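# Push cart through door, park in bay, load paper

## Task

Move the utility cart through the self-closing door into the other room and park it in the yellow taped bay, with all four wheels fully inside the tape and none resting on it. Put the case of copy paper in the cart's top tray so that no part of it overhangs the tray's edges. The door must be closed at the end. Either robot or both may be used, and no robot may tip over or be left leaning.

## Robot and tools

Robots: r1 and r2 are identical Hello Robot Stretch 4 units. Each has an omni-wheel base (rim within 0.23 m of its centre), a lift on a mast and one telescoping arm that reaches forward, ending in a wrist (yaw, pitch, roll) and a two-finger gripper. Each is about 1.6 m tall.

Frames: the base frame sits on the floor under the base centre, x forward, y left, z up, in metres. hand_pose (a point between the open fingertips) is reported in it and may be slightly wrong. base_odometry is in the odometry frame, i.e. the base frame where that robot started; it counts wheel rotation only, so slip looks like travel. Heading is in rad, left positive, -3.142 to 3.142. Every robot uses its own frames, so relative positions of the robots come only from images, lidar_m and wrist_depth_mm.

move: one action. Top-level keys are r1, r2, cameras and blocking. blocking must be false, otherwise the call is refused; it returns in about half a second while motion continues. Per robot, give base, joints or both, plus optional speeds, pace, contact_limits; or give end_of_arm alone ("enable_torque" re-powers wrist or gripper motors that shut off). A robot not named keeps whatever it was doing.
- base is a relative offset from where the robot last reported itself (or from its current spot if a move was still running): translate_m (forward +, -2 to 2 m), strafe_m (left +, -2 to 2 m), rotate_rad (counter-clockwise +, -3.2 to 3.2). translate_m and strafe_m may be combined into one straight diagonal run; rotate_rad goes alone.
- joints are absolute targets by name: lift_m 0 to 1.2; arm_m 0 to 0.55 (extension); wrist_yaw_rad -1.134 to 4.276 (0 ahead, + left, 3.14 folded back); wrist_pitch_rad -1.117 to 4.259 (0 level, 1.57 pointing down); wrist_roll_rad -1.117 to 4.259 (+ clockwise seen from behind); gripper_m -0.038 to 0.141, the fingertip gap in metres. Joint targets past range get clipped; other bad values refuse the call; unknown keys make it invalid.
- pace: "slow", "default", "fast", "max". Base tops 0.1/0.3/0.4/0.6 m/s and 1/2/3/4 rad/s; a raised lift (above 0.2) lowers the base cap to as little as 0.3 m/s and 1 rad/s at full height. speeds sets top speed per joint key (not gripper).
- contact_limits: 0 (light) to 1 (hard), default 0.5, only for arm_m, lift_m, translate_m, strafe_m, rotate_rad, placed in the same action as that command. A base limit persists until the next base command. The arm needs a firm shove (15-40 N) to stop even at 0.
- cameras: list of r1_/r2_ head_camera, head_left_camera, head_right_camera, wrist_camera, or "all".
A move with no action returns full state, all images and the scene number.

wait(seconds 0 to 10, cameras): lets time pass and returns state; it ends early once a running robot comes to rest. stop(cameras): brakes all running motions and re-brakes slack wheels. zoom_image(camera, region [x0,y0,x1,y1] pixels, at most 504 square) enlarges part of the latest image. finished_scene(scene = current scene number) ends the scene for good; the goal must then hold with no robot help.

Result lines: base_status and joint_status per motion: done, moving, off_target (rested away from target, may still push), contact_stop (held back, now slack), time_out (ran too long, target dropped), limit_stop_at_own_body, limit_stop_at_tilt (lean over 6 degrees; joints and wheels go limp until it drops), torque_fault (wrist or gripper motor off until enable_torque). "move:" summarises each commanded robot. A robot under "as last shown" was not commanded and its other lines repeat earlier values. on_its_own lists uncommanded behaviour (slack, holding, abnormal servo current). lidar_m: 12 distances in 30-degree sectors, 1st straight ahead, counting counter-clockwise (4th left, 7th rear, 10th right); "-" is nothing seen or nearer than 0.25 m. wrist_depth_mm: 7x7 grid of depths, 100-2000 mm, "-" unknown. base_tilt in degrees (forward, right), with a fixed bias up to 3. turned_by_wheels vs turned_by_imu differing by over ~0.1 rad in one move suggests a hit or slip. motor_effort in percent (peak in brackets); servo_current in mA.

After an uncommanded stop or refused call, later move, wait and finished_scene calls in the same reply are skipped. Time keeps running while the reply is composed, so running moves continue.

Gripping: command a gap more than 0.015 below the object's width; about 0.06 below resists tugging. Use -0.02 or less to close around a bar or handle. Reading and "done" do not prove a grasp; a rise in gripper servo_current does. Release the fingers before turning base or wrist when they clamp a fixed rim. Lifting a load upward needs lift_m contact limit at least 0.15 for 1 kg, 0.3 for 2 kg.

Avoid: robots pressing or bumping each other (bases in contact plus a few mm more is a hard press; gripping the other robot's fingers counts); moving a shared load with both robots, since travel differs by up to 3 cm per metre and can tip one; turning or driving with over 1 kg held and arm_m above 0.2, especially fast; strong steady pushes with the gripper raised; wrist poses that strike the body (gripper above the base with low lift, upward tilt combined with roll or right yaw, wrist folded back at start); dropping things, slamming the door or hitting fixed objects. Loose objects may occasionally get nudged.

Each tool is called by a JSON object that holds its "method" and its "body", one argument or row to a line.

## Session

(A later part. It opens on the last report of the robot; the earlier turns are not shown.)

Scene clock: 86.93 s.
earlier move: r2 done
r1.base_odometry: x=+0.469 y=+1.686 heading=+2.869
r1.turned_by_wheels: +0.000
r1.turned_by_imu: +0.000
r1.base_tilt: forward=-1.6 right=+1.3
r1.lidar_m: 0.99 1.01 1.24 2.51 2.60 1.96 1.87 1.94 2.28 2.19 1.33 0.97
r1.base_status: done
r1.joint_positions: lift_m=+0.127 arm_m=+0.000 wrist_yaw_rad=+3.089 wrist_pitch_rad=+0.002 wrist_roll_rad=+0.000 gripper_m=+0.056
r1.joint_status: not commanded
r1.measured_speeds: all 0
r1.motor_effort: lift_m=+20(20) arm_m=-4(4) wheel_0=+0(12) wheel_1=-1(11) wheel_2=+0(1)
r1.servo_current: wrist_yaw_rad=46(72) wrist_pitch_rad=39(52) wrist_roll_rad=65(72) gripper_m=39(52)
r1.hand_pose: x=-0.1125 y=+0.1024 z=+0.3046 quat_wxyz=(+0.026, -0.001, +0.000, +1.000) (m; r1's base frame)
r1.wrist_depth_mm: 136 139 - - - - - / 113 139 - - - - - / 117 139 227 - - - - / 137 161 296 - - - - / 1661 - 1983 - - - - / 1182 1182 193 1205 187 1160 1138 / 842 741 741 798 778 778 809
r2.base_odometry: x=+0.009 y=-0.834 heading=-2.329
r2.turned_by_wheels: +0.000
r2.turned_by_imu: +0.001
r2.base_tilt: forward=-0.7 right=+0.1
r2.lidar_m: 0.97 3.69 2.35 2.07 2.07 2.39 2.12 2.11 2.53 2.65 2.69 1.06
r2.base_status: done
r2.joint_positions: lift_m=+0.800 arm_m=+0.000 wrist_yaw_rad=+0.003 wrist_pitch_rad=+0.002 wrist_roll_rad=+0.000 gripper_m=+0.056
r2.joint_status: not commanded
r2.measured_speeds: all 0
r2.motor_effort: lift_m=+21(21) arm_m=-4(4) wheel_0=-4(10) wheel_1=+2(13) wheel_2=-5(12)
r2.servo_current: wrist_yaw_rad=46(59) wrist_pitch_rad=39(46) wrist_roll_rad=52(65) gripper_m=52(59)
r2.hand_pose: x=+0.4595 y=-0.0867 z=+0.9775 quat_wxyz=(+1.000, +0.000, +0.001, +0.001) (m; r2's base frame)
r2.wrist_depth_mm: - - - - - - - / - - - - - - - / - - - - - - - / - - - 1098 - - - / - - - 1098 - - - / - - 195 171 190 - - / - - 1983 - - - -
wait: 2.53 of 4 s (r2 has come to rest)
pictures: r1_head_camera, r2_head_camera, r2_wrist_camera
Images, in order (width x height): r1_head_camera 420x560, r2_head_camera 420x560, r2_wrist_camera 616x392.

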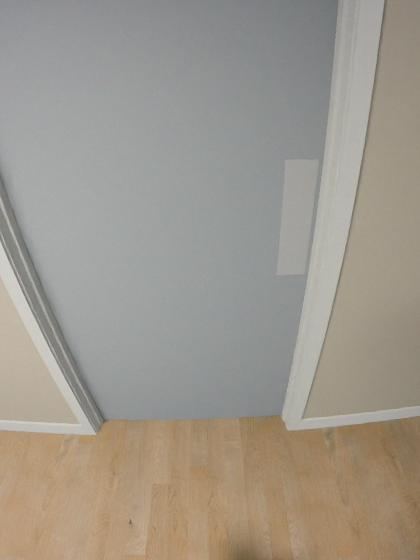

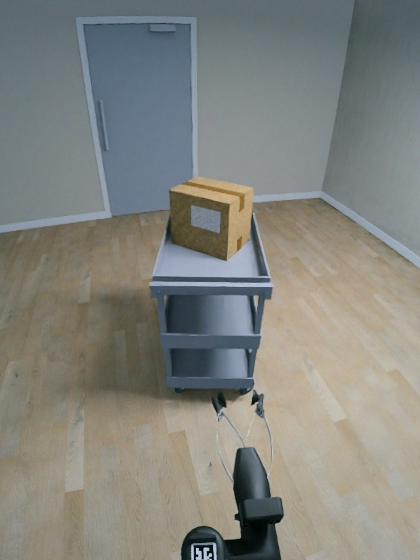

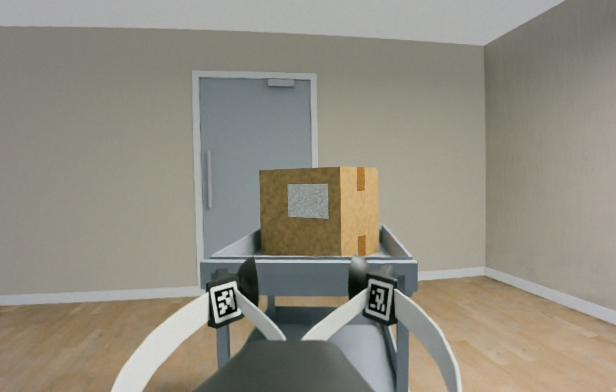

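{"method": "move", "body": {
  "blocking": false,
  "r1": {"base":{"translate_m":0.6}},
  "r2": {"base":{"translate_m":0.25},"joints":{"lift_m":0.72,"wrist_roll_rad":1.57,"gripper_m":0.13}}
}}

{"method": "wait", "body": {
  "seconds": 2.5
}}

{"method": "wait", "body": {
  "seconds": 2,
  "cameras": ["r1_head_camera","r2_head_camera","r2_wrist_camera"]
}}

Scene clock: 113.47 s.
move: r1 moving; r2 moving
r1.base_odometry: x=+0.439 y=+1.694 heading=+2.870
r1.turned_by_wheels: +0.000
r1.turned_by_imu: +0.000
r1.base_tilt: forward=-1.6 right=+1.2
r1.lidar_m: 0.94 0.98 1.19 2.51 2.57 2.01 1.90 2.01 2.27 2.20 1.32 0.94
r1.base_status: translate_m moving
r1.joint_positions: lift_m=+0.127 arm_m=+0.000 wrist_yaw_rad=+3.089 wrist_pitch_rad=+0.002 wrist_roll_rad=+0.000 gripper_m=+0.056
r1.joint_status: not commanded
r1.measured_speeds: translate_m=+0.123 strafe_m=+0.000 rotate_rad=-0.004 lift_m=+0.000 arm_m=+0.000 wrist_yaw_rad=+0.000 wrist_pitch_rad=+0.000 wrist_roll_rad=+0.000
r1.motor_effort: lift_m=+20(20) arm_m=-4(4) wheel_0=+6(8) wheel_1=+7(7) wheel_2=-7(9)
r1.servo_current: wrist_yaw_rad=39(65) wrist_pitch_rad=39(46) wrist_roll_rad=39(65) gripper_m=33(46)
r1.hand_pose: x=-0.1125 y=+0.1024 z=+0.3046 quat_wxyz=(+0.026, -0.001, +0.000, +1.000) (m; r1's base frame)
r1.wrist_depth_mm: 136 138 - - - - - / 113 139 - - - - - / 117 140 271 - - - - / 137 159 - - - - - / 1708 - - - - - - / 1205 1205 193 1205 187 1182 1138 / 842 750 759 809 798 788 820
r2.base_odometry: x=-0.013 y=-0.857 heading=-2.329
r2.turned_by_wheels: +0.000
r2.turned_by_imu: +0.001
r2.base_tilt: forward=-0.7 right=+0.1
r2.lidar_m: 0.94 3.60 2.38 2.07 2.07 2.46 2.15 2.16 2.58 2.66 2.65 1.01
r2.base_status: translate_m moving
r2.joint_positions: lift_m=+0.762 arm_m=+0.000 wrist_yaw_rad=+0.003 wrist_pitch_rad=+0.002 wrist_roll_rad=+0.589 gripper_m=+0.075
r2.joint_status: lift_m moving; wrist_roll_rad moving; gripper_m moving
r2.measured_speeds: translate_m=+0.121 strafe_m=-0.002 rotate_rad=-0.002 lift_m=-0.146 arm_m=+0.000 wrist_yaw_rad=+0.000 wrist_pitch_rad=+0.000 wrist_roll_rad=+1.820
r2.motor_effort: lift_m=+11(21) arm_m=-4(4) wheel_0=+5(9) wheel_1=+8(8) wheel_2=-13(13)
r2.servo_current: wrist_yaw_rad=39(59) wrist_pitch_rad=33(46) wrist_roll_rad=65(124) gripper_m=65(91)
r2.hand_pose: x=+0.4595 y=-0.0867 z=+0.9401 quat_wxyz=(+0.957, +0.290, +0.001, +0.001) (m; r2's base frame)
r2.wrist_depth_mm: - - - - - - - / - - - - - - - / - - - - - - - / - - - 1060 1160 - - / - - - 1060 778 - 1808 / - - 191 809 187 1708 1537 / - - - - - - 1255
pictures: none

Scene clock: 115.27 s.
earlier move: r1 moving; r2 done
r1.base_odometry: x=-0.012 y=+1.820 heading=+2.870
r1.turned_by_wheels: +0.000
r1.turned_by_imu: +0.000
r1.base_tilt: forward=-1.6 right=+1.3
r1.lidar_m: 0.46 0.49 0.68 1.44 2.61 2.50 2.36 2.47 2.32 1.96 0.62 0.50
r1.base_status: translate_m moving
r1.joint_positions: lift_m=+0.127 arm_m=+0.000 wrist_yaw_rad=+3.089 wrist_pitch_rad=+0.002 wrist_roll_rad=+0.000 gripper_m=+0.056
r1.joint_status: not commanded
r1.measured_speeds: translate_m=+0.229 strafe_m=+0.000 rotate_rad=+0.000 lift_m=+0.000 arm_m=+0.000 wrist_yaw_rad=+0.000 wrist_pitch_rad=+0.000 wrist_roll_rad=+0.000
r1.motor_effort: lift_m=+20(20) arm_m=-4(4) wheel_0=+3(9) wheel_1=+2(7) wheel_2=-1(11)
r1.servo_current: wrist_yaw_rad=52(65) wrist_pitch_rad=39(52) wrist_roll_rad=46(72) gripper_m=39(46)
r1.hand_pose: x=-0.1125 y=+0.1024 z=+0.3046 quat_wxyz=(+0.026, -0.001, +0.000, +1.000) (m; r1's base frame)
r1.wrist_depth_mm: 137 138 - - - - - / 112 139 - - - - - / 116 140 270 - - - - / 137 159 - - - - - / 1921 - - - - - - / 1182 1182 194 1182 187 1160 1138 / 854 759 759 153 732 741 768
r2.base_odometry: x=-0.163 y=-1.016 heading=-2.328
r2.turned_by_wheels: +0.000
r2.turned_by_imu: +0.001
r2.base_tilt: forward=-0.7 right=+0.1
r2.lidar_m: 0.74 3.38 2.45 2.13 2.12 2.56 2.36 2.38 2.81 2.61 2.59 0.74
r2.base_status: done
r2.joint_positions: lift_m=+0.720 arm_m=+0.000 wrist_yaw_rad=+0.003 wrist_pitch_rad=+0.002 wrist_roll_rad=+1.568 gripper_m=+0.130
r2.joint_status: all done
r2.measured_speeds: all 0
r2.motor_effort: lift_m=+14(21) arm_m=-4(4) wheel_0=+3(9) wheel_1=+3(8) wheel_2=-3(14)
r2.servo_current: wrist_yaw_rad=39(59) wrist_pitch_rad=39(46) wrist_roll_rad=52(124) gripper_m=52(104)
r2.hand_pose: x=+0.4595 y=-0.0867 z=+0.8981 quat_wxyz=(+0.708, +0.706, +0.001, +0.000) (m; r2's base frame)
r2.wrist_depth_mm: - - - - - 1808 1205 / - - - - - 1708 1160 / - - - 891 1118 - 559 / - - - 798 - - 574 / - - 960 866 574 - 569 / - - 218 591 213 580 591 / - - - - - 1808 597
wait: 1.80 of 2.5 s (r2 has come to rest)
pictures: none

Scene clock: 116.47 s.
earlier move: r1 done
r1.base_odometry: x=-0.109 y=+1.847 heading=+2.870
r1.turned_by_wheels: +0.000
r1.turned_by_imu: +0.000
r1.base_tilt: forward=-1.6 right=+1.3
r1.lidar_m: 0.37 0.39 0.54 1.10 2.61 2.62 2.48 2.60 2.28 1.51 0.44 0.42
r1.base_status: done
r1.joint_positions: lift_m=+0.127 arm_m=+0.000 wrist_yaw_rad=+3.089 wrist_pitch_rad=+0.002 wrist_roll_rad=+0.000 gripper_m=+0.056
r1.joint_status: not commanded
r1.measured_speeds: all 0
r1.motor_effort: lift_m=+20(20) arm_m=-4(4) wheel_0=+2(9) wheel_1=+2(7) wheel_2=+2(11)
r1.servo_current: wrist_yaw_rad=46(65) wrist_pitch_rad=39(52) wrist_roll_rad=52(72) gripper_m=39(46)
r1.hand_pose: x=-0.1125 y=+0.1024 z=+0.3046 quat_wxyz=(+0.026, -0.001, +0.000, +1.000) (m; r1's base frame)
r1.wrist_depth_mm: 137 139 - - - - - / 113 139 - - - - - / 118 140 272 - - - - / 137 162 - - - - - / 1983 - - - - - - / 1205 1182 193 1205 187 1255 1118 / 842 750 750 153 741 741 768
r2.base_odometry: x=-0.163 y=-1.016 heading=-2.328
r2.turned_by_wheels: +0.000
r2.turned_by_imu: +0.000
r2.base_tilt: forward=-0.7 right=+0.1
r2.lidar_m: 0.72 3.41 2.43 2.14 2.11 2.57 2.36 2.35 2.82 2.60 2.63 0.78
r2.base_status: done
r2.joint_positions: lift_m=+0.720 arm_m=+0.000 wrist_yaw_rad=+0.003 wrist_pitch_rad=+0.002 wrist_roll_rad=+1.568 gripper_m=+0.130
r2.joint_status: all done
r2.measured_speeds: all 0
r2.motor_effort: lift_m=+14(21) arm_m=-4(4) wheel_0=+3(9) wheel_1=+3(8) wheel_2=-3(14)
r2.servo_current: wrist_yaw_rad=46(65) wrist_pitch_rad=39(46) wrist_roll_rad=59(124) gripper_m=46(104)
r2.hand_pose: x=+0.4595 y=-0.0867 z=+0.8981 quat_wxyz=(+0.708, +0.706, +0.001, +0.000) (m; r2's base frame)
r2.wrist_depth_mm: - - - - - 1756 1255 / - - - - - 1756 1182 / - - - 917 1138 - 564 / - - - 798 - - 564 / - - 946 866 580 - 580 / - - 217 585 213 580 585 / - - - - - 1808 591
wait: 1.20 of 2 s (r1 has come to rest)
pictures: r1_head_camera, r2_head_camera, r2_wrist_camera
Images, in order (width x height): r1_head_camera 420x560, r2_head_camera 420x560, r2_wrist_camera 616x392.

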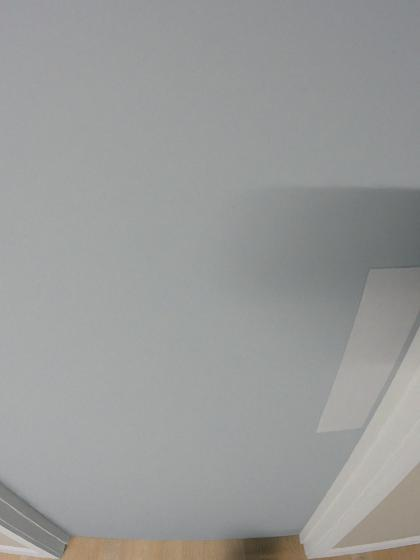

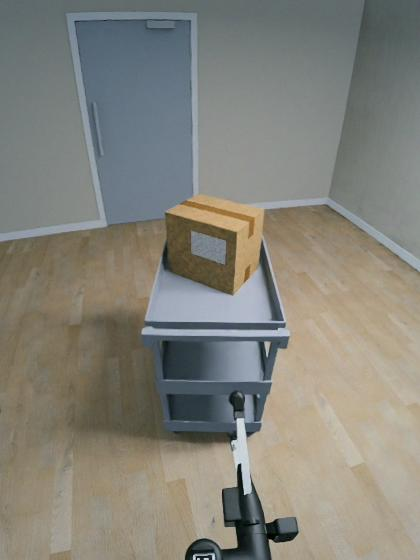

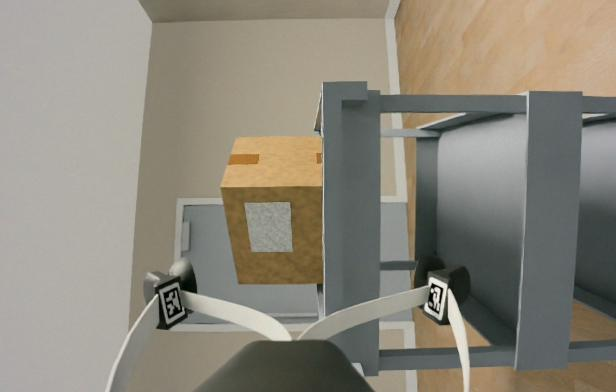

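{"method": "move", "body": {
  "blocking": false,
  "r1": {"base":{"translate_m":0.5},"pace":"slow","contact_limits":{"translate_m":0.8}},
  "r2": {"base":{"translate_m":0.2},"joints":{"lift_m":0.656,"arm_m":0.1}}
}}

{"method": "wait", "body": {
  "seconds": 3
}}

{"method": "wait", "body": {
  "seconds": 3,
  "cameras": ["r1_head_camera","r2_head_camera","r2_wrist_camera"]
}}

Scene clock: 128.00 s.
move: r1 moving; r2 moving
r1.base_odometry: x=-0.121 y=+1.851 heading=+2.870
r1.turned_by_wheels: +0.000
r1.turned_by_imu: +0.000
r1.base_tilt: forward=-1.6 right=+1.3
r1.lidar_m: 0.35 0.39 0.50 1.08 2.63 2.62 2.48 2.56 2.30 1.44 0.44 0.40
r1.base_status: translate_m moving
r1.joint_positions: lift_m=+0.127 arm_m=+0.000 wrist_yaw_rad=+3.089 wrist_pitch_rad=+0.002 wrist_roll_rad=+0.000 gripper_m=+0.056
r1.joint_status: not commanded
r1.measured_speeds: translate_m=+0.049 strafe_m=+0.000 rotate_rad=+0.003 lift_m=+0.000 arm_m=+0.000 wrist_yaw_rad=+0.000 wrist_pitch_rad=+0.000 wrist_roll_rad=+0.000
r1.motor_effort: lift_m=+20(20) arm_m=-4(4) wheel_0=+3(5) wheel_1=+5(6) wheel_2=-5(6)
r1.servo_current: wrist_yaw_rad=39(59) wrist_pitch_rad=46(46) wrist_roll_rad=52(59) gripper_m=39(46)
r1.contact_limits: translate_m 0.8
r1.hand_pose: x=-0.1125 y=+0.1024 z=+0.3046 quat_wxyz=(+0.026, -0.001, +0.000, +1.000) (m; r1's base frame)
r1.wrist_depth_mm: 136 139 - - - - - / 113 139 - - - - - / 118 140 273 - - - - / 137 162 - - - - - / 1921 - - - - - - / 1182 1182 194 1182 188 1255 1138 / 831 750 750 153 750 741 820
r2.base_odometry: x=-0.184 y=-1.039 heading=-2.328
r2.turned_by_wheels: +0.000
r2.turned_by_imu: +0.000
r2.base_tilt: forward=-0.7 right=+0.1
r2.lidar_m: 0.71 3.35 2.42 2.15 2.12 2.58 2.39 2.41 2.85 2.60 2.62 0.75
r2.base_status: translate_m moving
r2.joint_positions: lift_m=+0.683 arm_m=+0.051 wrist_yaw_rad=+0.002 wrist_pitch_rad=+0.002 wrist_roll_rad=+1.568 gripper_m=+0.130
r2.joint_status: lift_m moving; arm_m moving
r2.measured_speeds: translate_m=+0.122 strafe_m=+0.002 rotate_rad=-0.004 lift_m=-0.133 arm_m=+0.195 wrist_yaw_rad=+0.000 wrist_pitch_rad=+0.000 wrist_roll_rad=+0.001
r2.motor_effort: lift_m=+14(15) arm_m=+6(13) wheel_0=+8(12) wheel_1=+8(8) wheel_2=-13(13)
r2.servo_current: wrist_yaw_rad=39(52) wrist_pitch_rad=39(46) wrist_roll_rad=46(59) gripper_m=39(59)
r2.hand_pose: x=+0.5100 y=-0.0867 z=+0.8606 quat_wxyz=(+0.708, +0.706, +0.001, +0.000) (m; r2's base frame)
r2.wrist_depth_mm: - - - - - 1708 1182 / - - - 488 - 1708 484 / - - - 488 - - 488 / - - 741 492 - - 496 / - - 798 500 1098 - 500 / - - 217 504 213 - 504 / - - - - - 1863 512
pictures: none

Scene clock: 129.57 s.
earlier move: r1 moving; r2 done
r1.base_odometry: x=-0.260 y=+1.889 heading=+2.870
r1.turned_by_wheels: +0.000
r1.turned_by_imu: +0.000
r1.base_tilt: forward=-1.6 right=+1.2
r1.lidar_m: 0.25 0.25 0.33 0.70 2.64 2.78 2.65 2.74 2.30 0.79 0.33 0.25
r1.base_status: translate_m moving
r1.joint_positions: lift_m=+0.127 arm_m=+0.000 wrist_yaw_rad=+3.089 wrist_pitch_rad=+0.002 wrist_roll_rad=+0.000 gripper_m=+0.056
r1.joint_status: not commanded
r1.measured_speeds: translate_m=+0.100 strafe_m=+0.000 rotate_rad=+0.000 lift_m=+0.000 arm_m=+0.000 wrist_yaw_rad=+0.000 wrist_pitch_rad=+0.000 wrist_roll_rad=+0.000
r1.motor_effort: lift_m=+20(20) arm_m=-4(4) wheel_0=+4(7) wheel_1=+4(6) wheel_2=-4(7)
r1.servo_current: wrist_yaw_rad=46(65) wrist_pitch_rad=39(46) wrist_roll_rad=52(65) gripper_m=39(52)
r1.contact_limits: translate_m 0.8
r1.hand_pose: x=-0.1125 y=+0.1024 z=+0.3046 quat_wxyz=(+0.026, -0.001, +0.000, +1.000) (m; r1's base frame)
r1.wrist_depth_mm: 136 138 - - - - - / 114 139 - - - - - / 117 139 273 - - - - / 137 162 - - - - - / 1921 - - - - - - / 1182 1205 194 1182 187 1308 1118 / 831 750 750 798 798 788 820
r2.base_odometry: x=-0.300 y=-1.161 heading=-2.328
r2.turned_by_wheels: +0.000
r2.turned_by_imu: +0.000
r2.base_tilt: forward=-0.6 right=+0.1
r2.lidar_m: 0.54 0.57 2.45 2.18 2.18 2.62 2.55 2.56 2.91 2.53 2.58 0.55
r2.base_status: done
r2.joint_positions: lift_m=+0.656 arm_m=+0.100 wrist_yaw_rad=+0.002 wrist_pitch_rad=+0.002 wrist_roll_rad=+1.568 gripper_m=+0.130
r2.joint_status: all done
r2.measured_speeds: all 0
r2.motor_effort: lift_m=+14(16) arm_m=+7(13) wheel_0=+2(12) wheel_1=+4(9) wheel_2=-4(13)
r2.servo_current: wrist_yaw_rad=59(65) wrist_pitch_rad=33(52) wrist_roll_rad=59(59) gripper_m=52(59)
r2.hand_pose: x=+0.5593 y=-0.0867 z=+0.8341 quat_wxyz=(+0.708, +0.706, +0.001, +0.000) (m; r2's base frame)
r2.wrist_depth_mm: - - - 259 264 282 266 / - - - 264 - 1661 - / - - 544 268 - 831 - / - 521 496 271 - 866 - / - - 535 272 891 - - / - - 216 276 195 - - / - - - - - 1921 -
wait: 1.57 of 3 s (r2 has come to rest)
pictures: none

Scene clock: 132.57 s.
earlier move: r1 moving
r1.base_odometry: x=-0.549 y=+1.969 heading=+2.870
r1.turned_by_wheels: +0.000
r1.turned_by_imu: +0.003
r1.base_tilt: forward=-1.6 right=+1.3
r1.lidar_m: 0.25 0.29 0.25 0.33 2.68 3.05 2.94 3.05 0.31 0.28 2.22 0.27
r1.base_status: translate_m moving
r1.joint_positions: lift_m=+0.127 arm_m=+0.000 wrist_yaw_rad=+3.100 wrist_pitch_rad=+0.002 wrist_roll_rad=+0.000 gripper_m=+0.056
r1.joint_status: not commanded
r1.measured_speeds: translate_m=+0.098 strafe_m=+0.001 rotate_rad=-0.006 lift_m=+0.000 arm_m=+0.000 wrist_yaw_rad=+0.000 wrist_pitch_rad=+0.000 wrist_roll_rad=+0.000
r1.motor_effort: lift_m=+20(20) arm_m=+9(9) wheel_0=+10(20) wheel_1=+13(16) wheel_2=-14(19)
r1.servo_current: wrist_yaw_rad=85(85) wrist_pitch_rad=46(52) wrist_roll_rad=46(65) gripper_m=46(52)
r1.contact_limits: translate_m 0.8
r1.hand_pose: x=-0.1140 y=+0.0993 z=+0.3046 quat_wxyz=(+0.021, -0.001, +0.000, +1.000) (m; r1's base frame)
r1.wrist_depth_mm: - 135 - - - - - / - 136 214 - - - - / 107 135 182 - - - - / 123 137 271 - - - - / 1756 - - - - - - / 1205 1229 194 1182 188 1182 1138 / 854 741 759 798 788 768 820
r2.base_odometry: x=-0.300 y=-1.161 heading=-2.328
r2.turned_by_wheels: +0.000
r2.turned_by_imu: +0.000
r2.base_tilt: forward=-0.7 right=+0.1
r2.lidar_m: 0.53 0.59 2.48 2.17 2.19 2.63 2.56 2.55 2.91 2.57 2.58 0.56
r2.base_status: done
r2.joint_positions: lift_m=+0.656 arm_m=+0.100 wrist_yaw_rad=+0.002 wrist_pitch_rad=+0.002 wrist_roll_rad=+1.568 gripper_m=+0.130
r2.joint_status: all done
r2.measured_speeds: all 0
r2.motor_effort: lift_m=+14(16) arm_m=+7(13) wheel_0=+2(12) wheel_1=+4(9) wheel_2=-4(13)
r2.servo_current: wrist_yaw_rad=39(65) wrist_pitch_rad=39(52) wrist_roll_rad=46(65) gripper_m=52(59)
r2.hand_pose: x=+0.5593 y=-0.0867 z=+0.8341 quat_wxyz=(+0.708, +0.706, +0.001, +0.000) (m; r2's base frame)
r2.wrist_depth_mm: - - - 260 266 283 267 / - - - 264 - 1618 - / - - 544 267 - 842 - / - 521 496 271 - 866 - / - - 530 273 891 - - / - - 216 276 195 - - / - - - - - 1983 -
wait: 3.00 s; no rest
pictures: r1_head_camera, r2_head_camera, r2_wrist_camera
Images, in order (width x height): r1_head_camera 420x560, r2_head_camera 420x560, r2_wrist_camera 616x392.

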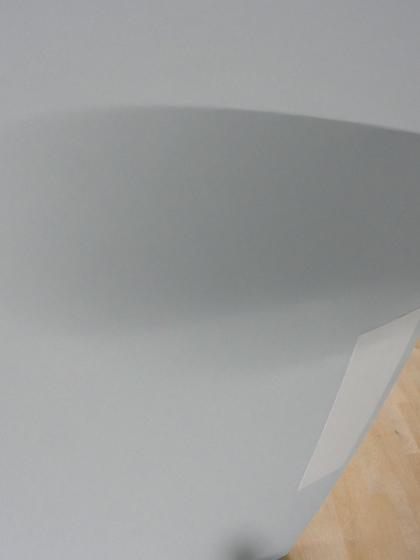

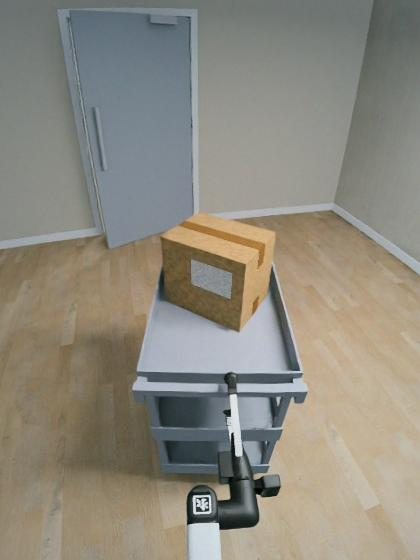

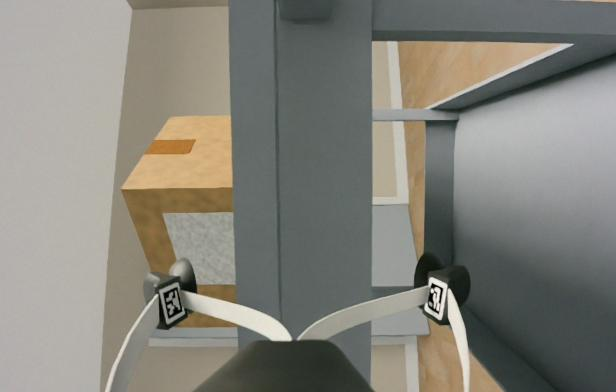

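{"method": "move", "body": {
  "blocking": false,
  "r1": {"base":{"translate_m":0.5},"pace":"slow","contact_limits":{"translate_m":0.8}},
  "r2": {"joints":{"lift_m":0.645,"arm_m":0.18},"pace":"slow","contact_limits":{"arm_m":0}}
}}

{"method": "wait", "body": {
  "seconds": 1.5
}}

{"method": "move", "body": {
  "blocking": false,
  "r2": {"joints":{"gripper_m":0.02}}
}}

{"method": "wait", "body": {
  "seconds": 3
}}

{"method": "wait", "body": {
  "seconds": 3,
  "cameras": ["r1_head_camera","r1_head_left_camera","r2_head_camera","r2_wrist_camera"]
}}

Scene clock: 141.47 s.
earlier move: r1 done
move: r1 moving; r2 moving
r1.base_odometry: x=-0.602 y=+1.984 heading=+2.871
r1.turned_by_wheels: +0.001
r1.turned_by_imu: +0.001
r1.base_tilt: forward=-1.6 right=+1.3
r1.lidar_m: 0.25 - 0.25 0.30 0.70 3.13 3.02 3.11 0.27 0.29 2.23 0.28
r1.base_status: translate_m moving
r1.joint_positions: lift_m=+0.127 arm_m=+0.000 wrist_yaw_rad=+3.100 wrist_pitch_rad=+0.002 wrist_roll_rad=+0.000 gripper_m=+0.056
r1.joint_status: not commanded
r1.measured_speeds: translate_m=+0.050 strafe_m=+0.000 rotate_rad=+0.004 lift_m=+0.000 arm_m=+0.000 wrist_yaw_rad=+0.000 wrist_pitch_rad=+0.000 wrist_roll_rad=+0.000
r1.motor_effort: lift_m=+20(20) arm_m=+9(9) wheel_0=+11(13) wheel_1=+13(15) wheel_2=-16(16)
r1.servo_current: wrist_yaw_rad=85(85) wrist_pitch_rad=46(46) wrist_roll_rad=59(59) gripper_m=39(52)
r1.contact_limits: translate_m 0.8
r1.hand_pose: x=-0.1140 y=+0.0993 z=+0.3046 quat_wxyz=(+0.021, -0.001, +0.000, +1.000) (m; r1's base frame)
r1.wrist_depth_mm: - 136 - - - - - / - 136 196 - - - - / 107 135 183 - - - - / 123 137 273 - - - - / 1708 - - - - - - / 1182 1205 193 1182 187 1182 1138 / 842 759 759 820 798 768 820
r2.base_odometry: x=-0.300 y=-1.161 heading=-2.328
r2.turned_by_wheels: +0.000
r2.turned_by_imu: +0.001
r2.base_tilt: forward=-0.7 right=+0.1
r2.lidar_m: 0.56 0.60 2.49 2.17 2.18 2.63 2.56 2.56 2.90 2.56 2.57 0.54
r2.base_status: not commanded
r2.joint_positions: lift_m=+0.645 arm_m=+0.112 wrist_yaw_rad=+0.002 wrist_pitch_rad=+0.002 wrist_roll_rad=+1.568 gripper_m=+0.130
r2.joint_status: lift_m moving; arm_m moving
r2.measured_speeds: translate_m=+0.000 strafe_m=+0.000 rotate_rad=+0.000 lift_m=+0.000 arm_m=+0.049 wrist_yaw_rad=+0.000 wrist_pitch_rad=+0.000 wrist_roll_rad=+0.000
r2.motor_effort: lift_m=+14(16) arm_m=+10(14) wheel_0=+2(2) wheel_1=+4(4) wheel_2=-4(4)
r2.servo_current: wrist_yaw_rad=39(52) wrist_pitch_rad=33(46) wrist_roll_rad=52(52) gripper_m=52(52)
r2.contact_limits: arm_m 0
r2.hand_pose: x=+0.5720 y=-0.0867 z=+0.8231 quat_wxyz=(+0.708, +0.706, +0.001, +0.000) (m; r2's base frame)
r2.wrist_depth_mm: - - 192 249 255 1336 257 / - - 195 253 - 1576 - / - - 198 256 - 809 - / - 504 214 258 - - - / - - 210 263 - - - / - - 204 266 195 - - / - - - - - 1921 -
pictures: none

Scene clock: 142.97 s.
earlier move: r1 moving; r2 moving
r1.base_odometry: x=-0.735 y=+2.021 heading=+2.871
r1.turned_by_wheels: +0.000
r1.turned_by_imu: +0.000
r1.base_tilt: forward=-1.6 right=+1.3
r1.lidar_m: 0.25 0.25 0.25 0.25 0.53 3.27 3.16 3.24 0.35 0.68 2.22 0.35
r1.base_status: translate_m moving
r1.joint_positions: lift_m=+0.127 arm_m=+0.000 wrist_yaw_rad=+3.100 wrist_pitch_rad=+0.002 wrist_roll_rad=+0.000 gripper_m=+0.056
r1.joint_status: not commanded
r1.measured_speeds: translate_m=+0.098 strafe_m=+0.000 rotate_rad=-0.002 lift_m=+0.000 arm_m=+0.000 wrist_yaw_rad=+0.000 wrist_pitch_rad=+0.000 wrist_roll_rad=+0.000
r1.motor_effort: lift_m=+20(20) arm_m=+9(9) wheel_0=+9(14) wheel_1=+11(16) wheel_2=-11(16)
r1.servo_current: wrist_yaw_rad=65(85) wrist_pitch_rad=46(52) wrist_roll_rad=39(72) gripper_m=39(52)
r1.contact_limits: translate_m 0.8
r1.hand_pose: x=-0.1140 y=+0.0993 z=+0.3046 quat_wxyz=(+0.021, -0.001, +0.000, +1.000) (m; r1's base frame)
r1.wrist_depth_mm: - 136 - - - - - / - 136 221 - - - - / 107 136 182 - - - - / 123 137 278 - - - - / 1708 - - - - - - / 1205 1205 193 1205 187 1182 1138 / 854 759 759 809 798 788 831
r2.base_odometry: x=-0.300 y=-1.161 heading=-2.328
r2.turned_by_wheels: +0.000
r2.turned_by_imu: +0.000
r2.base_tilt: forward=-0.7 right=+0.1
r2.lidar_m: 0.56 0.62 2.47 2.16 2.19 2.60 2.55 2.57 2.90 2.57 2.58 0.58
r2.base_status: not commanded
r2.joint_positions: lift_m=+0.645 arm_m=+0.180 wrist_yaw_rad=-0.002 wrist_pitch_rad=-0.002 wrist_roll_rad=+1.568 gripper_m=+0.130
r2.joint_status: lift_m moving; arm_m moving
r2.measured_speeds: all 0
r2.motor_effort: lift_m=+18(18) arm_m=+8(14) wheel_0=+2(2) wheel_1=+4(5) wheel_2=-4(4)
r2.servo_current: wrist_yaw_rad=46(59) wrist_pitch_rad=39(46) wrist_roll_rad=33(59) gripper_m=46(59)
r2.contact_limits: arm_m 0
r2.hand_pose: x=+0.6388 y=-0.0879 z=+0.8240 quat_wxyz=(+0.708, +0.706, -0.001, +0.000) (m; r2's base frame)
r2.wrist_depth_mm: - - 153 210 - 1661 1160 / - - 154 212 - 1708 - / - - 160 213 - 768 - / - 462 156 215 - 809 - / - 504 158 216 216 809 - / - 213 158 218 195 - - / - - 160 - - - -
wait: 1.50 s; no rest
pictures: none

Scene clock: 143.47 s.
earlier move: r1 moving; r2 done
move: r2 moving
r1.base_odometry: x=-0.783 y=+2.035 heading=+2.871
r1.turned_by_wheels: +0.000
r1.turned_by_imu: +0.000
r1.base_tilt: forward=-1.6 right=+1.3
r1.lidar_m: 0.25 0.25 0.25 0.25 0.51 3.32 3.22 0.43 0.39 0.83 2.21 2.96
r1.base_status: translate_m moving
r1.joint_positions: lift_m=+0.127 arm_m=+0.000 wrist_yaw_rad=+3.100 wrist_pitch_rad=+0.002 wrist_roll_rad=+0.000 gripper_m=+0.056
r1.joint_status: not commanded
r1.measured_speeds: translate_m=+0.099 strafe_m=+0.000 rotate_rad=+0.001 lift_m=+0.000 arm_m=+0.000 wrist_yaw_rad=+0.000 wrist_pitch_rad=+0.000 wrist_roll_rad=+0.000
r1.motor_effort: lift_m=+20(20) arm_m=+9(9) wheel_0=+5(8) wheel_1=+10(13) wheel_2=-12(14)
r1.servo_current: wrist_yaw_rad=78(91) wrist_pitch_rad=46(46) wrist_roll_rad=39(72) gripper_m=46(46)
r1.contact_limits: translate_m 0.8
r1.hand_pose: x=-0.1140 y=+0.0993 z=+0.3046 quat_wxyz=(+0.021, -0.001, +0.000, +1.000) (m; r1's base frame)
r1.wrist_depth_mm: - 136 - - - - - / - 136 - - - - - / 107 136 186 - - - - / 124 137 256 - - - - / 1661 - - - - - - / 1205 1205 193 1205 187 1160 1118 / 854 759 759 820 778 788 809
r2.base_odometry: x=-0.300 y=-1.161 heading=-2.328
r2.turned_by_wheels: +0.000
r2.turned_by_imu: +0.000
r2.base_tilt: forward=-0.7 right=+0.1
r2.lidar_m: 0.56 0.65 2.47 2.18 2.19 2.59 2.56 2.58 2.88 2.57 2.60 0.60
r2.base_status: not commanded
r2.joint_positions: lift_m=+0.645 arm_m=+0.180 wrist_yaw_rad=-0.002 wrist_pitch_rad=-0.003 wrist_roll_rad=+1.568 gripper_m=+0.117
r2.joint_status: gripper_m moving; the others done
r2.measured_speeds: translate_m=+0.000 strafe_m=+0.000 rotate_rad=+0.000 lift_m=+0.000 arm_m=+0.000 wrist_yaw_rad=+0.000 wrist_pitch_rad=-0.003 wrist_roll_rad=+0.000
r2.motor_effort: lift_m=+14(14) arm_m=+9(10) wheel_0=+2(3) wheel_1=+4(4) wheel_2=-4(4)
r2.servo_current: wrist_yaw_rad=52(65) wrist_pitch_rad=39(52) wrist_roll_rad=46(59) gripper_m=98(98)
r2.contact_limits: arm_m 0
r2.hand_pose: x=+0.6389 y=-0.0879 z=+0.8243 quat_wxyz=(+0.708, +0.706, -0.001, +0.000) (m; r2's base frame)
r2.wrist_depth_mm: - - 153 208 - 1708 1182 / - - 153 211 - 1756 - / - - 154 213 - 778 - / - 466 156 214 - 798 - / - - 157 216 216 - - / - - 158 217 194 - - / - - - - - 1921 -
pictures: none

Scene clock: 144.97 s.
earlier move: r1 moving; r2 done
r1.base_odometry: x=-0.928 y=+2.075 heading=+2.871
r1.turned_by_wheels: +0.000
r1.turned_by_imu: +0.000
r1.base_tilt: forward=-1.6 right=+1.3
r1.lidar_m: 0.25 0.25 0.25 0.25 0.39 3.47 3.35 0.47 0.54 1.35 2.20 2.94
r1.base_status: translate_m moving
r1.joint_positions: lift_m=+0.127 arm_m=+0.000 wrist_yaw_rad=+3.092 wrist_pitch_rad=+0.002 wrist_roll_rad=+0.000 gripper_m=+0.056
r1.joint_status: not commanded
r1.measured_speeds: translate_m=+0.100 strafe_m=+0.001 rotate_rad=+0.000 lift_m=+0.000 arm_m=+0.000 wrist_yaw_rad=+0.000 wrist_pitch_rad=+0.000 wrist_roll_rad=+0.000
r1.motor_effort: lift_m=+20(20) arm_m=+5(9) wheel_0=+6(10) wheel_1=+11(14) wheel_2=-9(14)
r1.servo_current: wrist_yaw_rad=59(91) wrist_pitch_rad=39(46) wrist_roll_rad=59(72) gripper_m=33(52)
r1.contact_limits: translate_m 0.8
r1.hand_pose: x=-0.1129 y=+0.1017 z=+0.3046 quat_wxyz=(+0.025, -0.001, +0.000, +1.000) (m; r1's base frame)
r1.wrist_depth_mm: - 137 - - - - - / - 137 - - - - - / 109 137 203 - - - - / 124 138 - - - - - / 1618 - - - - - - / 1078 1205 193 1182 187 1160 1138 / 778 759 759 788 788 788 820
r2.base_odometry: x=-0.300 y=-1.161 heading=-2.328
r2.turned_by_wheels: +0.000
r2.turned_by_imu: +0.000
r2.base_tilt: forward=-0.6 right=+0.1
r2.lidar_m: 0.56 0.59 2.49 2.18 2.17 2.61 2.56 2.57 2.93 2.55 2.56 0.59
r2.base_status: not commanded
r2.joint_positions: lift_m=+0.645 arm_m=+0.180 wrist_yaw_rad=-0.002 wrist_pitch_rad=-0.003 wrist_roll_rad=+1.568 gripper_m=+0.022
r2.joint_status: all done
r2.measured_speeds: all 0
r2.motor_effort: lift_m=+14(14) arm_m=+8(10) wheel_0=+2(3) wheel_1=+4(5) wheel_2=-4(4)
r2.servo_current: wrist_yaw_rad=52(65) wrist_pitch_rad=39(52) wrist_roll_rad=46(59) gripper_m=169(332)
r2.contact_limits: arm_m 0
r2.hand_pose: x=+0.6389 y=-0.0879 z=+0.8244 quat_wxyz=(+0.708, +0.706, -0.002, +0.000) (m; r2's base frame)
r2.wrist_depth_mm: - - 152 210 - 1661 1205 / - - 153 211 - 1708 - / - - 154 213 - 809 - / - 459 156 216 - 809 - / - 512 157 216 820 820 - / - 184 158 219 180 162 - / - - 603 - - 1808 -
wait: 1.50 of 3 s (r2 has come to rest)
pictures: none

Scene clock: 147.23 s.
earlier move: r1 done
r1.base_odometry: x=-1.072 y=+2.115 heading=+2.871
r1.turned_by_wheels: +0.000
r1.turned_by_imu: +0.000
r1.base_tilt: forward=-1.6 right=+1.3
r1.lidar_m: 1.48 0.25 - 0.25 0.32 3.62 3.54 0.60 0.73 1.85 2.20 2.94
r1.base_status: done
r1.joint_positions: lift_m=+0.127 arm_m=+0.000 wrist_yaw_rad=+3.092 wrist_pitch_rad=+0.002 wrist_roll_rad=+0.000 gripper_m=+0.056
r1.joint_status: not commanded
r1.measured_speeds: all 0
r1.motor_effort: lift_m=+20(20) arm_m=+5(9) wheel_0=+2(10) wheel_1=+9(14) wheel_2=-6(14)
r1.servo_current: wrist_yaw_rad=39(91) wrist_pitch_rad=46(52) wrist_roll_rad=46(72) gripper_m=46(52)
r1.contact_limits: translate_m 0.8
r1.hand_pose: x=-0.1129 y=+0.1017 z=+0.3046 quat_wxyz=(+0.025, -0.001, +0.000, +1.000) (m; r1's base frame)
r1.wrist_depth_mm: - 137 - - - - - / - 137 - - - - - / 109 138 202 - - - - / 124 138 - - - - - / 654 - - - - - - / 676 1229 193 1205 188 1160 1042 / 661 759 750 809 788 778 768
r2.base_odometry: x=-0.300 y=-1.161 heading=-2.328
r2.turned_by_wheels: +0.000
r2.turned_by_imu: +0.000
r2.base_tilt: forward=-0.7 right=+0.1
r2.lidar_m: 0.57 0.58 2.48 2.18 2.18 2.58 2.56 2.54 2.89 2.56 2.58 0.58
r2.base_status: not commanded
r2.joint_positions: lift_m=+0.645 arm_m=+0.180 wrist_yaw_rad=-0.002 wrist_pitch_rad=-0.003 wrist_roll_rad=+1.568 gripper_m=+0.022
r2.joint_status: all done
r2.measured_speeds: all 0
r2.motor_effort: lift_m=+14(14) arm_m=+8(10) wheel_0=+2(3) wheel_1=+4(5) wheel_2=-4(4)
r2.servo_current: wrist_yaw_rad=52(65) wrist_pitch_rad=46(52) wrist_roll_rad=52(65) gripper_m=163(332)
r2.contact_limits: arm_m 0
r2.hand_pose: x=+0.6389 y=-0.0879 z=+0.8244 quat_wxyz=(+0.708, +0.706, -0.002, +0.000) (m; r2's base frame)
r2.wrist_depth_mm: - - 152 210 - 1708 1229 / - - 153 211 - 1661 - / - - 154 213 - 809 - / - 459 156 215 - 809 - / - 504 157 217 820 809 - / - 181 158 218 181 161 - / - - 609 - - 1921 -
wait: 2.27 of 3 s (r1 has come to rest)
pictures: r1_head_camera, r1_head_left_camera, r2_head_camera, r2_wrist_camera
Images, in order (width x height): r1_head_camera 420x560, r1_head_left_camera 420x672, r2_head_camera 420x560, r2_wrist_camera 616x392.

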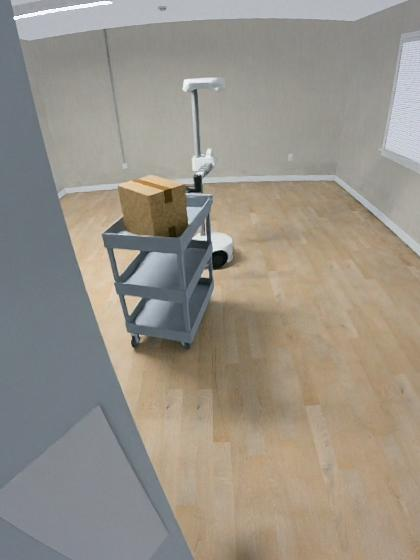

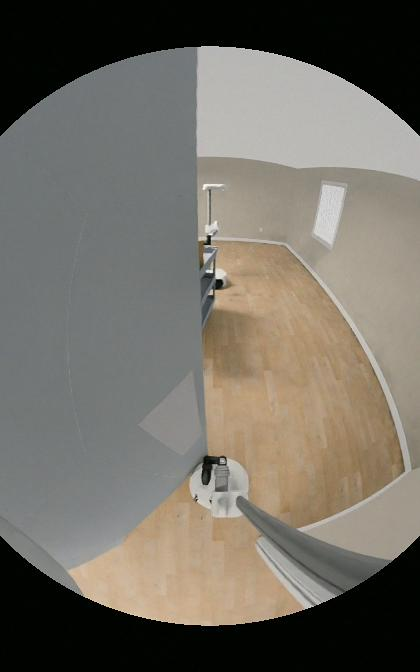

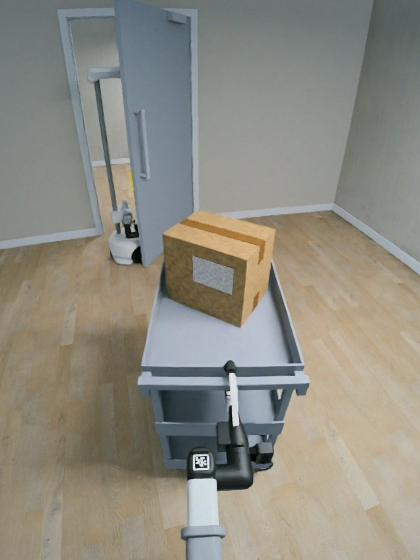

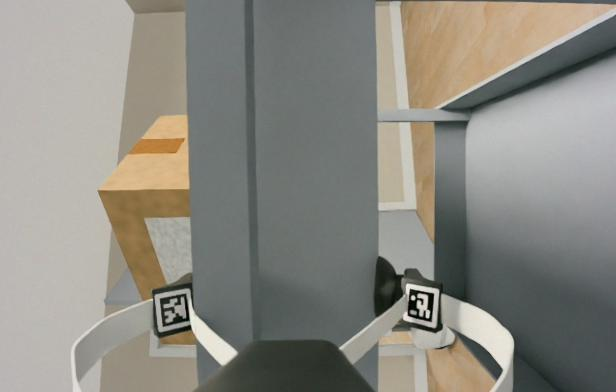

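{"method": "move", "body": {
  "blocking": false,
  "r1": {"base":{"translate_m":0.25},"pace":"slow","contact_limits":{"translate_m":0.8}},
  "r2": {"base":{"rotate_rad":0.12},"pace":"slow"}
}}

{"method": "wait", "body": {
  "seconds": 3
}}

{"method": "wait", "body": {
  "seconds": 2
}}

{"method": "move", "body": {
  "blocking": false,
  "r1": {"base":{"strafe_m":0.55},"pace":"slow","contact_limits":{"strafe_m":0.8}},
  "cameras": ["r2_head_camera","r2_wrist_camera","r1_head_left_camera"]
}}

{"method": "wait", "body": {
  "seconds": 7,
  "cameras": ["r1_head_left_camera","r1_head_camera","r2_head_camera"]
}}

Scene clock: 187.63 s.
move: r1 moving; r2 moving
r1.base_odometry: x=-1.084 y=+2.118 heading=+2.872
r1.turned_by_wheels: +0.001
r1.turned_by_imu: +0.001
r1.base_tilt: forward=-1.6 right=+1.3
r1.lidar_m: 1.45 0.25 3.80 0.25 0.31 3.65 3.53 0.59 0.73 1.92 2.21 2.95
r1.base_status: translate_m moving
r1.joint_positions: lift_m=+0.127 arm_m=+0.000 wrist_yaw_rad=+3.092 wrist_pitch_rad=+0.002 wrist_roll_rad=+0.000 gripper_m=+0.056
r1.joint_status: not commanded
r1.measured_speeds: translate_m=+0.048 strafe_m=+0.000 rotate_rad=+0.000 lift_m=+0.000 arm_m=+0.000 wrist_yaw_rad=+0.000 wrist_pitch_rad=+0.000 wrist_roll_rad=+0.000
r1.motor_effort: lift_m=+20(20) arm_m=+5(5) wheel_0=+7(7) wheel_1=+10(11) wheel_2=-10(11)
r1.servo_current: wrist_yaw_rad=65(65) wrist_pitch_rad=46(52) wrist_roll_rad=59(59) gripper_m=46(46)
r1.contact_limits: translate_m 0.8
r1.hand_pose: x=-0.1129 y=+0.1017 z=+0.3046 quat_wxyz=(+0.025, -0.001, +0.000, +1.000) (m; r1's base frame)
r1.wrist_depth_mm: - 137 - - - - - / - 137 - - - - - / 109 138 204 - - - - / 124 138 - - - - - / 654 - - - - - 1808 / 676 1182 195 1182 187 1160 1042 / 668 750 750 809 788 778 778
r2.base_odometry: x=-0.300 y=-1.161 heading=-2.228
r2.turned_by_wheels: +0.101
r2.turned_by_imu: +0.098
r2.base_tilt: forward=-0.7 right=+0.1
r2.lidar_m: 0.59 3.32 2.38 2.19 2.21 2.81 2.55 2.59 2.78 2.55 2.58 0.56
r2.base_status: rotate_rad moving
r2.joint_positions: lift_m=+0.645 arm_m=+0.180 wrist_yaw_rad=-0.010 wrist_pitch_rad=-0.003 wrist_roll_rad=+1.568 gripper_m=+0.021
r2.joint_status: not commanded
r2.measured_speeds: translate_m=+0.002 strafe_m=+0.003 rotate_rad=+0.222 lift_m=+0.000 arm_m=+0.000 wrist_yaw_rad=+0.003 wrist_pitch_rad=+0.000 wrist_roll_rad=+0.000
r2.motor_effort: lift_m=+14(14) arm_m=+8(8) wheel_0=-11(14) wheel_1=-6(10) wheel_2=-11(17)
r2.servo_current: wrist_yaw_rad=72(72) wrist_pitch_rad=46(46) wrist_roll_rad=39(59) gripper_m=156(169)
r2.contact_limits: arm_m 0
r2.hand_pose: x=+0.6382 y=-0.0903 z=+0.8244 quat_wxyz=(+0.708, +0.706, -0.005, -0.003) (m; r2's base frame)
r2.wrist_depth_mm: - - 136 192 - 1708 - / - - 140 198 - 732 - / - 452 145 204 - 788 - / - 484 150 209 831 798 - / - - 155 216 216 - - / - 181 161 224 180 169 - / - - 166 - - 1708 -
pictures: none

Scene clock: 188.17 s.
earlier move: r1 moving; r2 done
r1.base_odometry: x=-1.123 y=+2.129 heading=+2.872
r1.turned_by_wheels: +0.000
r1.turned_by_imu: +0.000
r1.base_tilt: forward=-1.6 right=+1.3
r1.lidar_m: 1.38 0.25 3.42 0.25 0.32 1.00 3.61 0.64 0.79 2.07 2.20 2.95
r1.base_status: translate_m moving
r1.joint_positions: lift_m=+0.127 arm_m=+0.000 wrist_yaw_rad=+3.092 wrist_pitch_rad=+0.002 wrist_roll_rad=+0.000 gripper_m=+0.056
r1.joint_status: not commanded
r1.measured_speeds: translate_m=+0.102 strafe_m=+0.000 rotate_rad=-0.003 lift_m=+0.000 arm_m=+0.000 wrist_yaw_rad=+0.000 wrist_pitch_rad=+0.000 wrist_roll_rad=+0.000
r1.motor_effort: lift_m=+20(20) arm_m=+5(5) wheel_0=+4(8) wheel_1=+11(13) wheel_2=-9(12)
r1.servo_current: wrist_yaw_rad=52(65) wrist_pitch_rad=33(52) wrist_roll_rad=46(72) gripper_m=46(46)
r1.contact_limits: translate_m 0.8
r1.hand_pose: x=-0.1129 y=+0.1017 z=+0.3046 quat_wxyz=(+0.025, -0.001, +0.000, +1.000) (m; r1's base frame)
r1.wrist_depth_mm: - 137 - - - - - / - 137 - - - - - / 110 137 204 - - - - / 124 138 - - - - - / 691 - - - - - 1618 / 715 1205 193 1182 187 1138 960 / - 750 750 809 788 759 768
r2.base_odometry: x=-0.300 y=-1.161 heading=-2.208
r2.turned_by_wheels: +0.019
r2.turned_by_imu: +0.019
r2.base_tilt: forward=-0.7 right=+0.1
r2.lidar_m: 0.62 3.28 2.34 2.17 2.20 2.76 2.55 2.62 2.77 2.55 2.63 0.58
r2.base_status: done
r2.joint_positions: lift_m=+0.645 arm_m=+0.180 wrist_yaw_rad=+0.003 wrist_pitch_rad=-0.003 wrist_roll_rad=+1.568 gripper_m=+0.021
r2.joint_status: not commanded
r2.measured_speeds: all 0
r2.motor_effort: lift_m=+14(14) arm_m=+7(8) wheel_0=+3(14) wheel_1=-2(10) wheel_2=-2(17)
r2.servo_current: wrist_yaw_rad=46(72) wrist_pitch_rad=39(46) wrist_roll_rad=52(59) gripper_m=163(169)
r2.contact_limits: arm_m 0
r2.hand_pose: x=+0.6393 y=-0.0866 z=+0.8244 quat_wxyz=(+0.708, +0.706, +0.000, +0.002) (m; r2's base frame)
r2.wrist_depth_mm: - - 135 189 191 732 - / - 564 140 197 - 750 - / - 442 146 206 - 798 - / - 508 154 214 854 - - / - - 161 225 854 - - / - - 171 236 183 - - / - - - - - 1863 -
wait: 0.53 of 3 s (r2 has come to rest)
pictures: none

Scene clock: 190.17 s.
earlier move: r1 moving
r1.base_odometry: x=-1.302 y=+2.179 heading=+2.871
r1.turned_by_wheels: +0.000
r1.turned_by_imu: -0.001
r1.base_tilt: forward=-1.6 right=+1.3
r1.lidar_m: 1.16 1.28 2.76 0.25 0.28 0.73 3.84 0.77 1.05 2.11 2.21 2.95
r1.base_status: translate_m moving
r1.joint_positions: lift_m=+0.127 arm_m=+0.000 wrist_yaw_rad=+3.092 wrist_pitch_rad=+0.002 wrist_roll_rad=+0.000 gripper_m=+0.056
r1.joint_status: not commanded
r1.measured_speeds: translate_m=+0.046 strafe_m=+0.000 rotate_rad=-0.001 lift_m=+0.000 arm_m=+0.000 wrist_yaw_rad=+0.000 wrist_pitch_rad=+0.000 wrist_roll_rad=+0.000
r1.motor_effort: lift_m=+20(20) arm_m=+5(5) wheel_0=+1(8) wheel_1=+8(13) wheel_2=-5(12)
r1.servo_current: wrist_yaw_rad=65(78) wrist_pitch_rad=39(52) wrist_roll_rad=59(72) gripper_m=39(46)
r1.contact_limits: translate_m 0.8
r1.hand_pose: x=-0.1129 y=+0.1017 z=+0.3046 quat_wxyz=(+0.025, -0.001, +0.000, +1.000) (m; r1's base frame)
r1.wrist_depth_mm: - 137 - - - - 418 / - 137 - - - - 433 / 110 138 204 - - - 530 / 124 138 - - - - 539 / - 1708 - - - - 539 / - 1078 194 1205 187 1160 525 / 809 750 750 798 788 778 517
r2.base_odometry: x=-0.300 y=-1.161 heading=-2.208
r2.turned_by_wheels: +0.000
r2.turned_by_imu: +0.000
r2.base_tilt: forward=-0.7 right=+0.1
r2.lidar_m: 0.60 3.31 2.33 2.18 2.17 2.78 2.55 2.58 2.77 2.56 2.62 0.59
r2.base_status: done
r2.joint_positions: lift_m=+0.645 arm_m=+0.180 wrist_yaw_rad=+0.003 wrist_pitch_rad=-0.003 wrist_roll_rad=+1.568 gripper_m=+0.021
r2.joint_status: not commanded
r2.measured_speeds: all 0
r2.motor_effort: lift_m=+14(14) arm_m=+8(8) wheel_0=+3(14) wheel_1=-2(10) wheel_2=-1(17)
r2.servo_current: wrist_yaw_rad=52(72) wrist_pitch_rad=46(46) wrist_roll_rad=52(65) gripper_m=156(169)
r2.contact_limits: arm_m 0
r2.hand_pose: x=+0.6393 y=-0.0866 z=+0.8244 quat_wxyz=(+0.708, +0.706, +0.000, +0.002) (m; r2's base frame)
r2.wrist_depth_mm: - - 135 190 - 723 - / - 559 140 197 - 750 - / - 445 146 205 - 798 - / - 512 154 214 854 - - / - - 161 224 224 - - / - - 171 236 182 - - / - - - - - 1863 -
wait: 2.00 s; no rest
pictures: none

Scene clock: 190.67 s.
earlier move: r1 done
move: r1 moving
r1.base_odometry: x=-1.317 y=+2.168 heading=+2.871
r1.turned_by_wheels: +0.000
r1.turned_by_imu: +0.000
r1.base_tilt: forward=-1.6 right=+1.3
r1.lidar_m: 1.18 1.22 2.75 0.25 0.26 0.67 3.80 0.81 1.07 2.16 2.20 2.93
r1.base_status: strafe_m moving
r1.joint_positions: lift_m=+0.127 arm_m=+0.000 wrist_yaw_rad=+3.092 wrist_pitch_rad=+0.002 wrist_roll_rad=+0.000 gripper_m=+0.056
r1.joint_status: not commanded
r1.measured_speeds: translate_m=-0.001 strafe_m=+0.056 rotate_rad=+0.007 lift_m=+0.000 arm_m=+0.000 wrist_yaw_rad=+0.000 wrist_pitch_rad=+0.000 wrist_roll_rad=+0.000
r1.motor_effort: lift_m=+20(20) arm_m=+5(5) wheel_0=-14(15) wheel_1=+9(13) wheel_2=-2(6)
r1.servo_current: wrist_yaw_rad=52(65) wrist_pitch_rad=39(52) wrist_roll_rad=46(59) gripper_m=46(46)
r1.contact_limits: strafe_m 0.8
r1.hand_pose: x=-0.1129 y=+0.1017 z=+0.3046 quat_wxyz=(+0.025, -0.001, +0.000, +1.000) (m; r1's base frame)
r1.wrist_depth_mm: - 137 - - - - 382 / - 137 - - - - 384 / 109 138 204 - - - 397 / 124 138 - - - - 397 / - 1983 - - - - 397 / - 1098 193 1182 187 1160 392 / 798 750 750 788 788 768 384
r2: as last shown
r2.base_tilt: forward=-0.7 right=+0.0
r2.lidar_m: 0.61 3.32 2.35 2.17 2.20 2.76 2.53 2.61 2.76 2.56 2.61 0.58
r2.motor_effort: lift_m=+14(14) arm_m=+8(8) wheel_0=+3(4) wheel_1=-2(2) wheel_2=-1(2)
r2.servo_current: wrist_yaw_rad=46(52) wrist_pitch_rad=39(46) wrist_roll_rad=46(52) gripper_m=150(163)
r2.contact_limits: arm_m 0
r2.wrist_depth_mm: - - 136 189 - 732 - / - 564 140 196 - 759 - / - 449 146 206 - 788 - / - 508 154 215 842 - - / - - 161 224 221 - - / - - 171 236 182 - - / - - - - - 1863 -
pictures: r1_head_left_camera, r2_head_camera, r2_wrist_camera
Images, in order (width x height): r1_head_left_camera 420x672, r2_head_camera 420x560, r2_wrist_camera 616x392.

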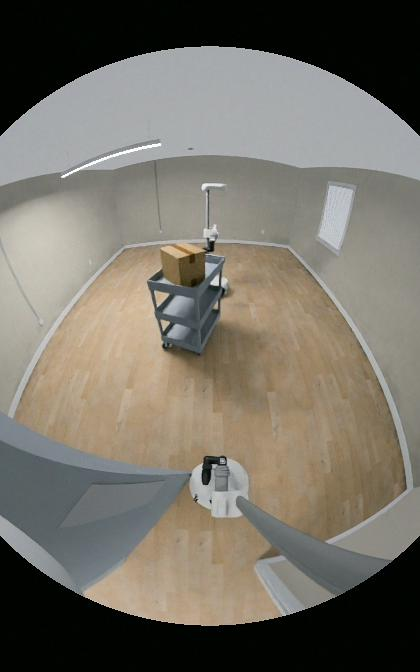

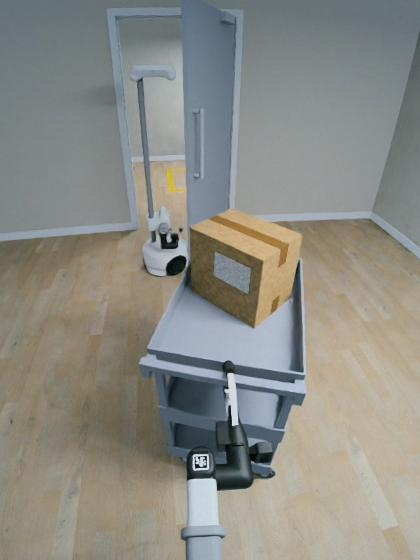

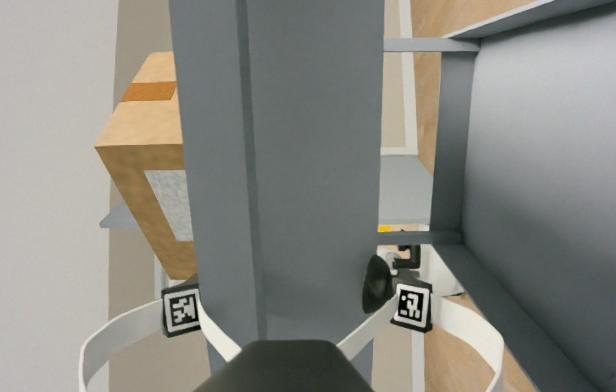

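Scene clock: 196.80 s.
earlier move: r1 done
r1.base_odometry: x=-1.460 y=+1.652 heading=+2.871
r1.turned_by_wheels: +0.000
r1.turned_by_imu: +0.002
r1.base_tilt: forward=-1.6 right=+1.3
r1.lidar_m: 1.20 3.02 0.25 - 0.25 0.25 0.57 1.22 1.14 2.70 2.76 1.22
r1.base_status: done
r1.joint_positions: lift_m=+0.127 arm_m=+0.000 wrist_yaw_rad=+3.092 wrist_pitch_rad=+0.002 wrist_roll_rad=+0.000 gripper_m=+0.056
r1.joint_status: not commanded
r1.measured_speeds: all 0
r1.motor_effort: lift_m=+20(20) arm_m=+5(5) wheel_0=-6(16) wheel_1=+7(13) wheel_2=-1(6)
r1.servo_current: wrist_yaw_rad=59(78) wrist_pitch_rad=46(52) wrist_roll_rad=39(72) gripper_m=39(52)
r1.contact_limits: strafe_m 0.8
r1.hand_pose: x=-0.1129 y=+0.1017 z=+0.3046 quat_wxyz=(+0.025, -0.001, +0.000, +1.000) (m; r1's base frame)
r1.wrist_depth_mm: - 136 - - 325 213 - / - 137 - - 325 204 - / 110 138 204 - 330 205 160 / 124 138 - - 332 205 160 / 1618 - - 1921 334 195 160 / 1182 1182 194 1098 191 206 160 / 854 750 750 143 306 184 -
r2.base_odometry: x=-0.300 y=-1.161 heading=-2.208
r2.turned_by_wheels: +0.000
r2.turned_by_imu: +0.001
r2.base_tilt: forward=-0.7 right=+0.1
r2.lidar_m: 0.61 3.32 2.37 2.19 2.19 2.76 2.54 2.61 2.76 2.55 2.62 0.57
r2.base_status: not commanded
r2.joint_positions: lift_m=+0.645 arm_m=+0.180 wrist_yaw_rad=+0.003 wrist_pitch_rad=-0.003 wrist_roll_rad=+1.568 gripper_m=+0.021
r2.joint_status: not commanded
r2.measured_speeds: all 0
r2.motor_effort: lift_m=+14(14) arm_m=+7(8) wheel_0=+3(4) wheel_1=-2(3) wheel_2=-1(2)
r2.servo_current: wrist_yaw_rad=33(65) wrist_pitch_rad=33(46) wrist_roll_rad=52(65) gripper_m=156(163)
r2.contact_limits: arm_m 0
r2.hand_pose: x=+0.6393 y=-0.0866 z=+0.8244 quat_wxyz=(+0.708, +0.706, +0.000, +0.002) (m; r2's base frame)
r2.wrist_depth_mm: - - 136 189 - 723 - / - 564 140 198 - 768 - / - 445 146 205 1863 788 - / - 508 154 214 - - - / - - 161 225 224 - - / - - 171 236 182 - - / - - - - - 1808 -
wait: 6.13 of 7 s (r1 has come to rest)
pictures: r1_head_camera, r1_head_left_camera, r2_head_camera
Images, in order (width x height): r1_head_camera 420x560, r1_head_left_camera 420x672, r2_head_camera 420x560.

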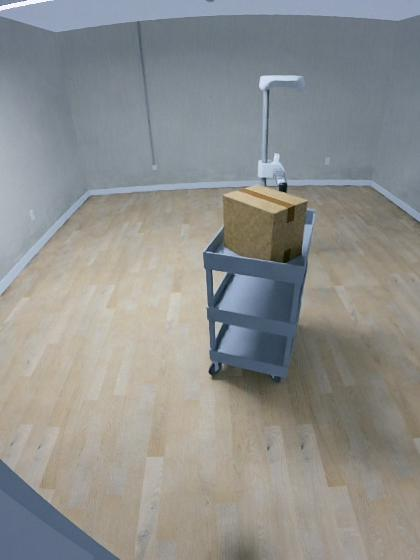

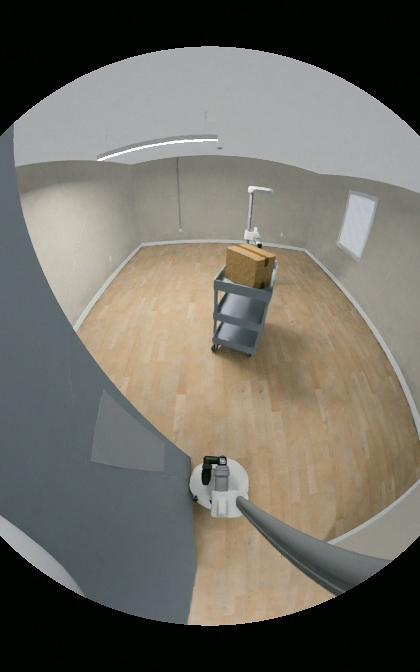

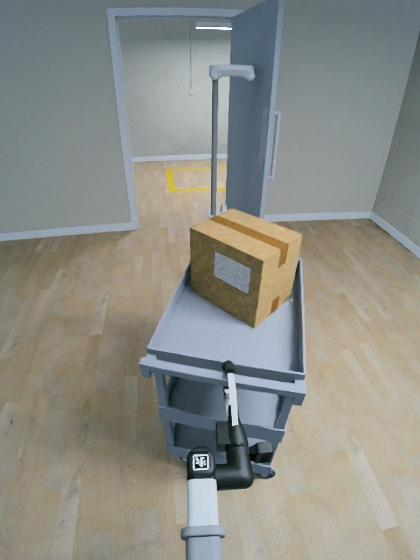

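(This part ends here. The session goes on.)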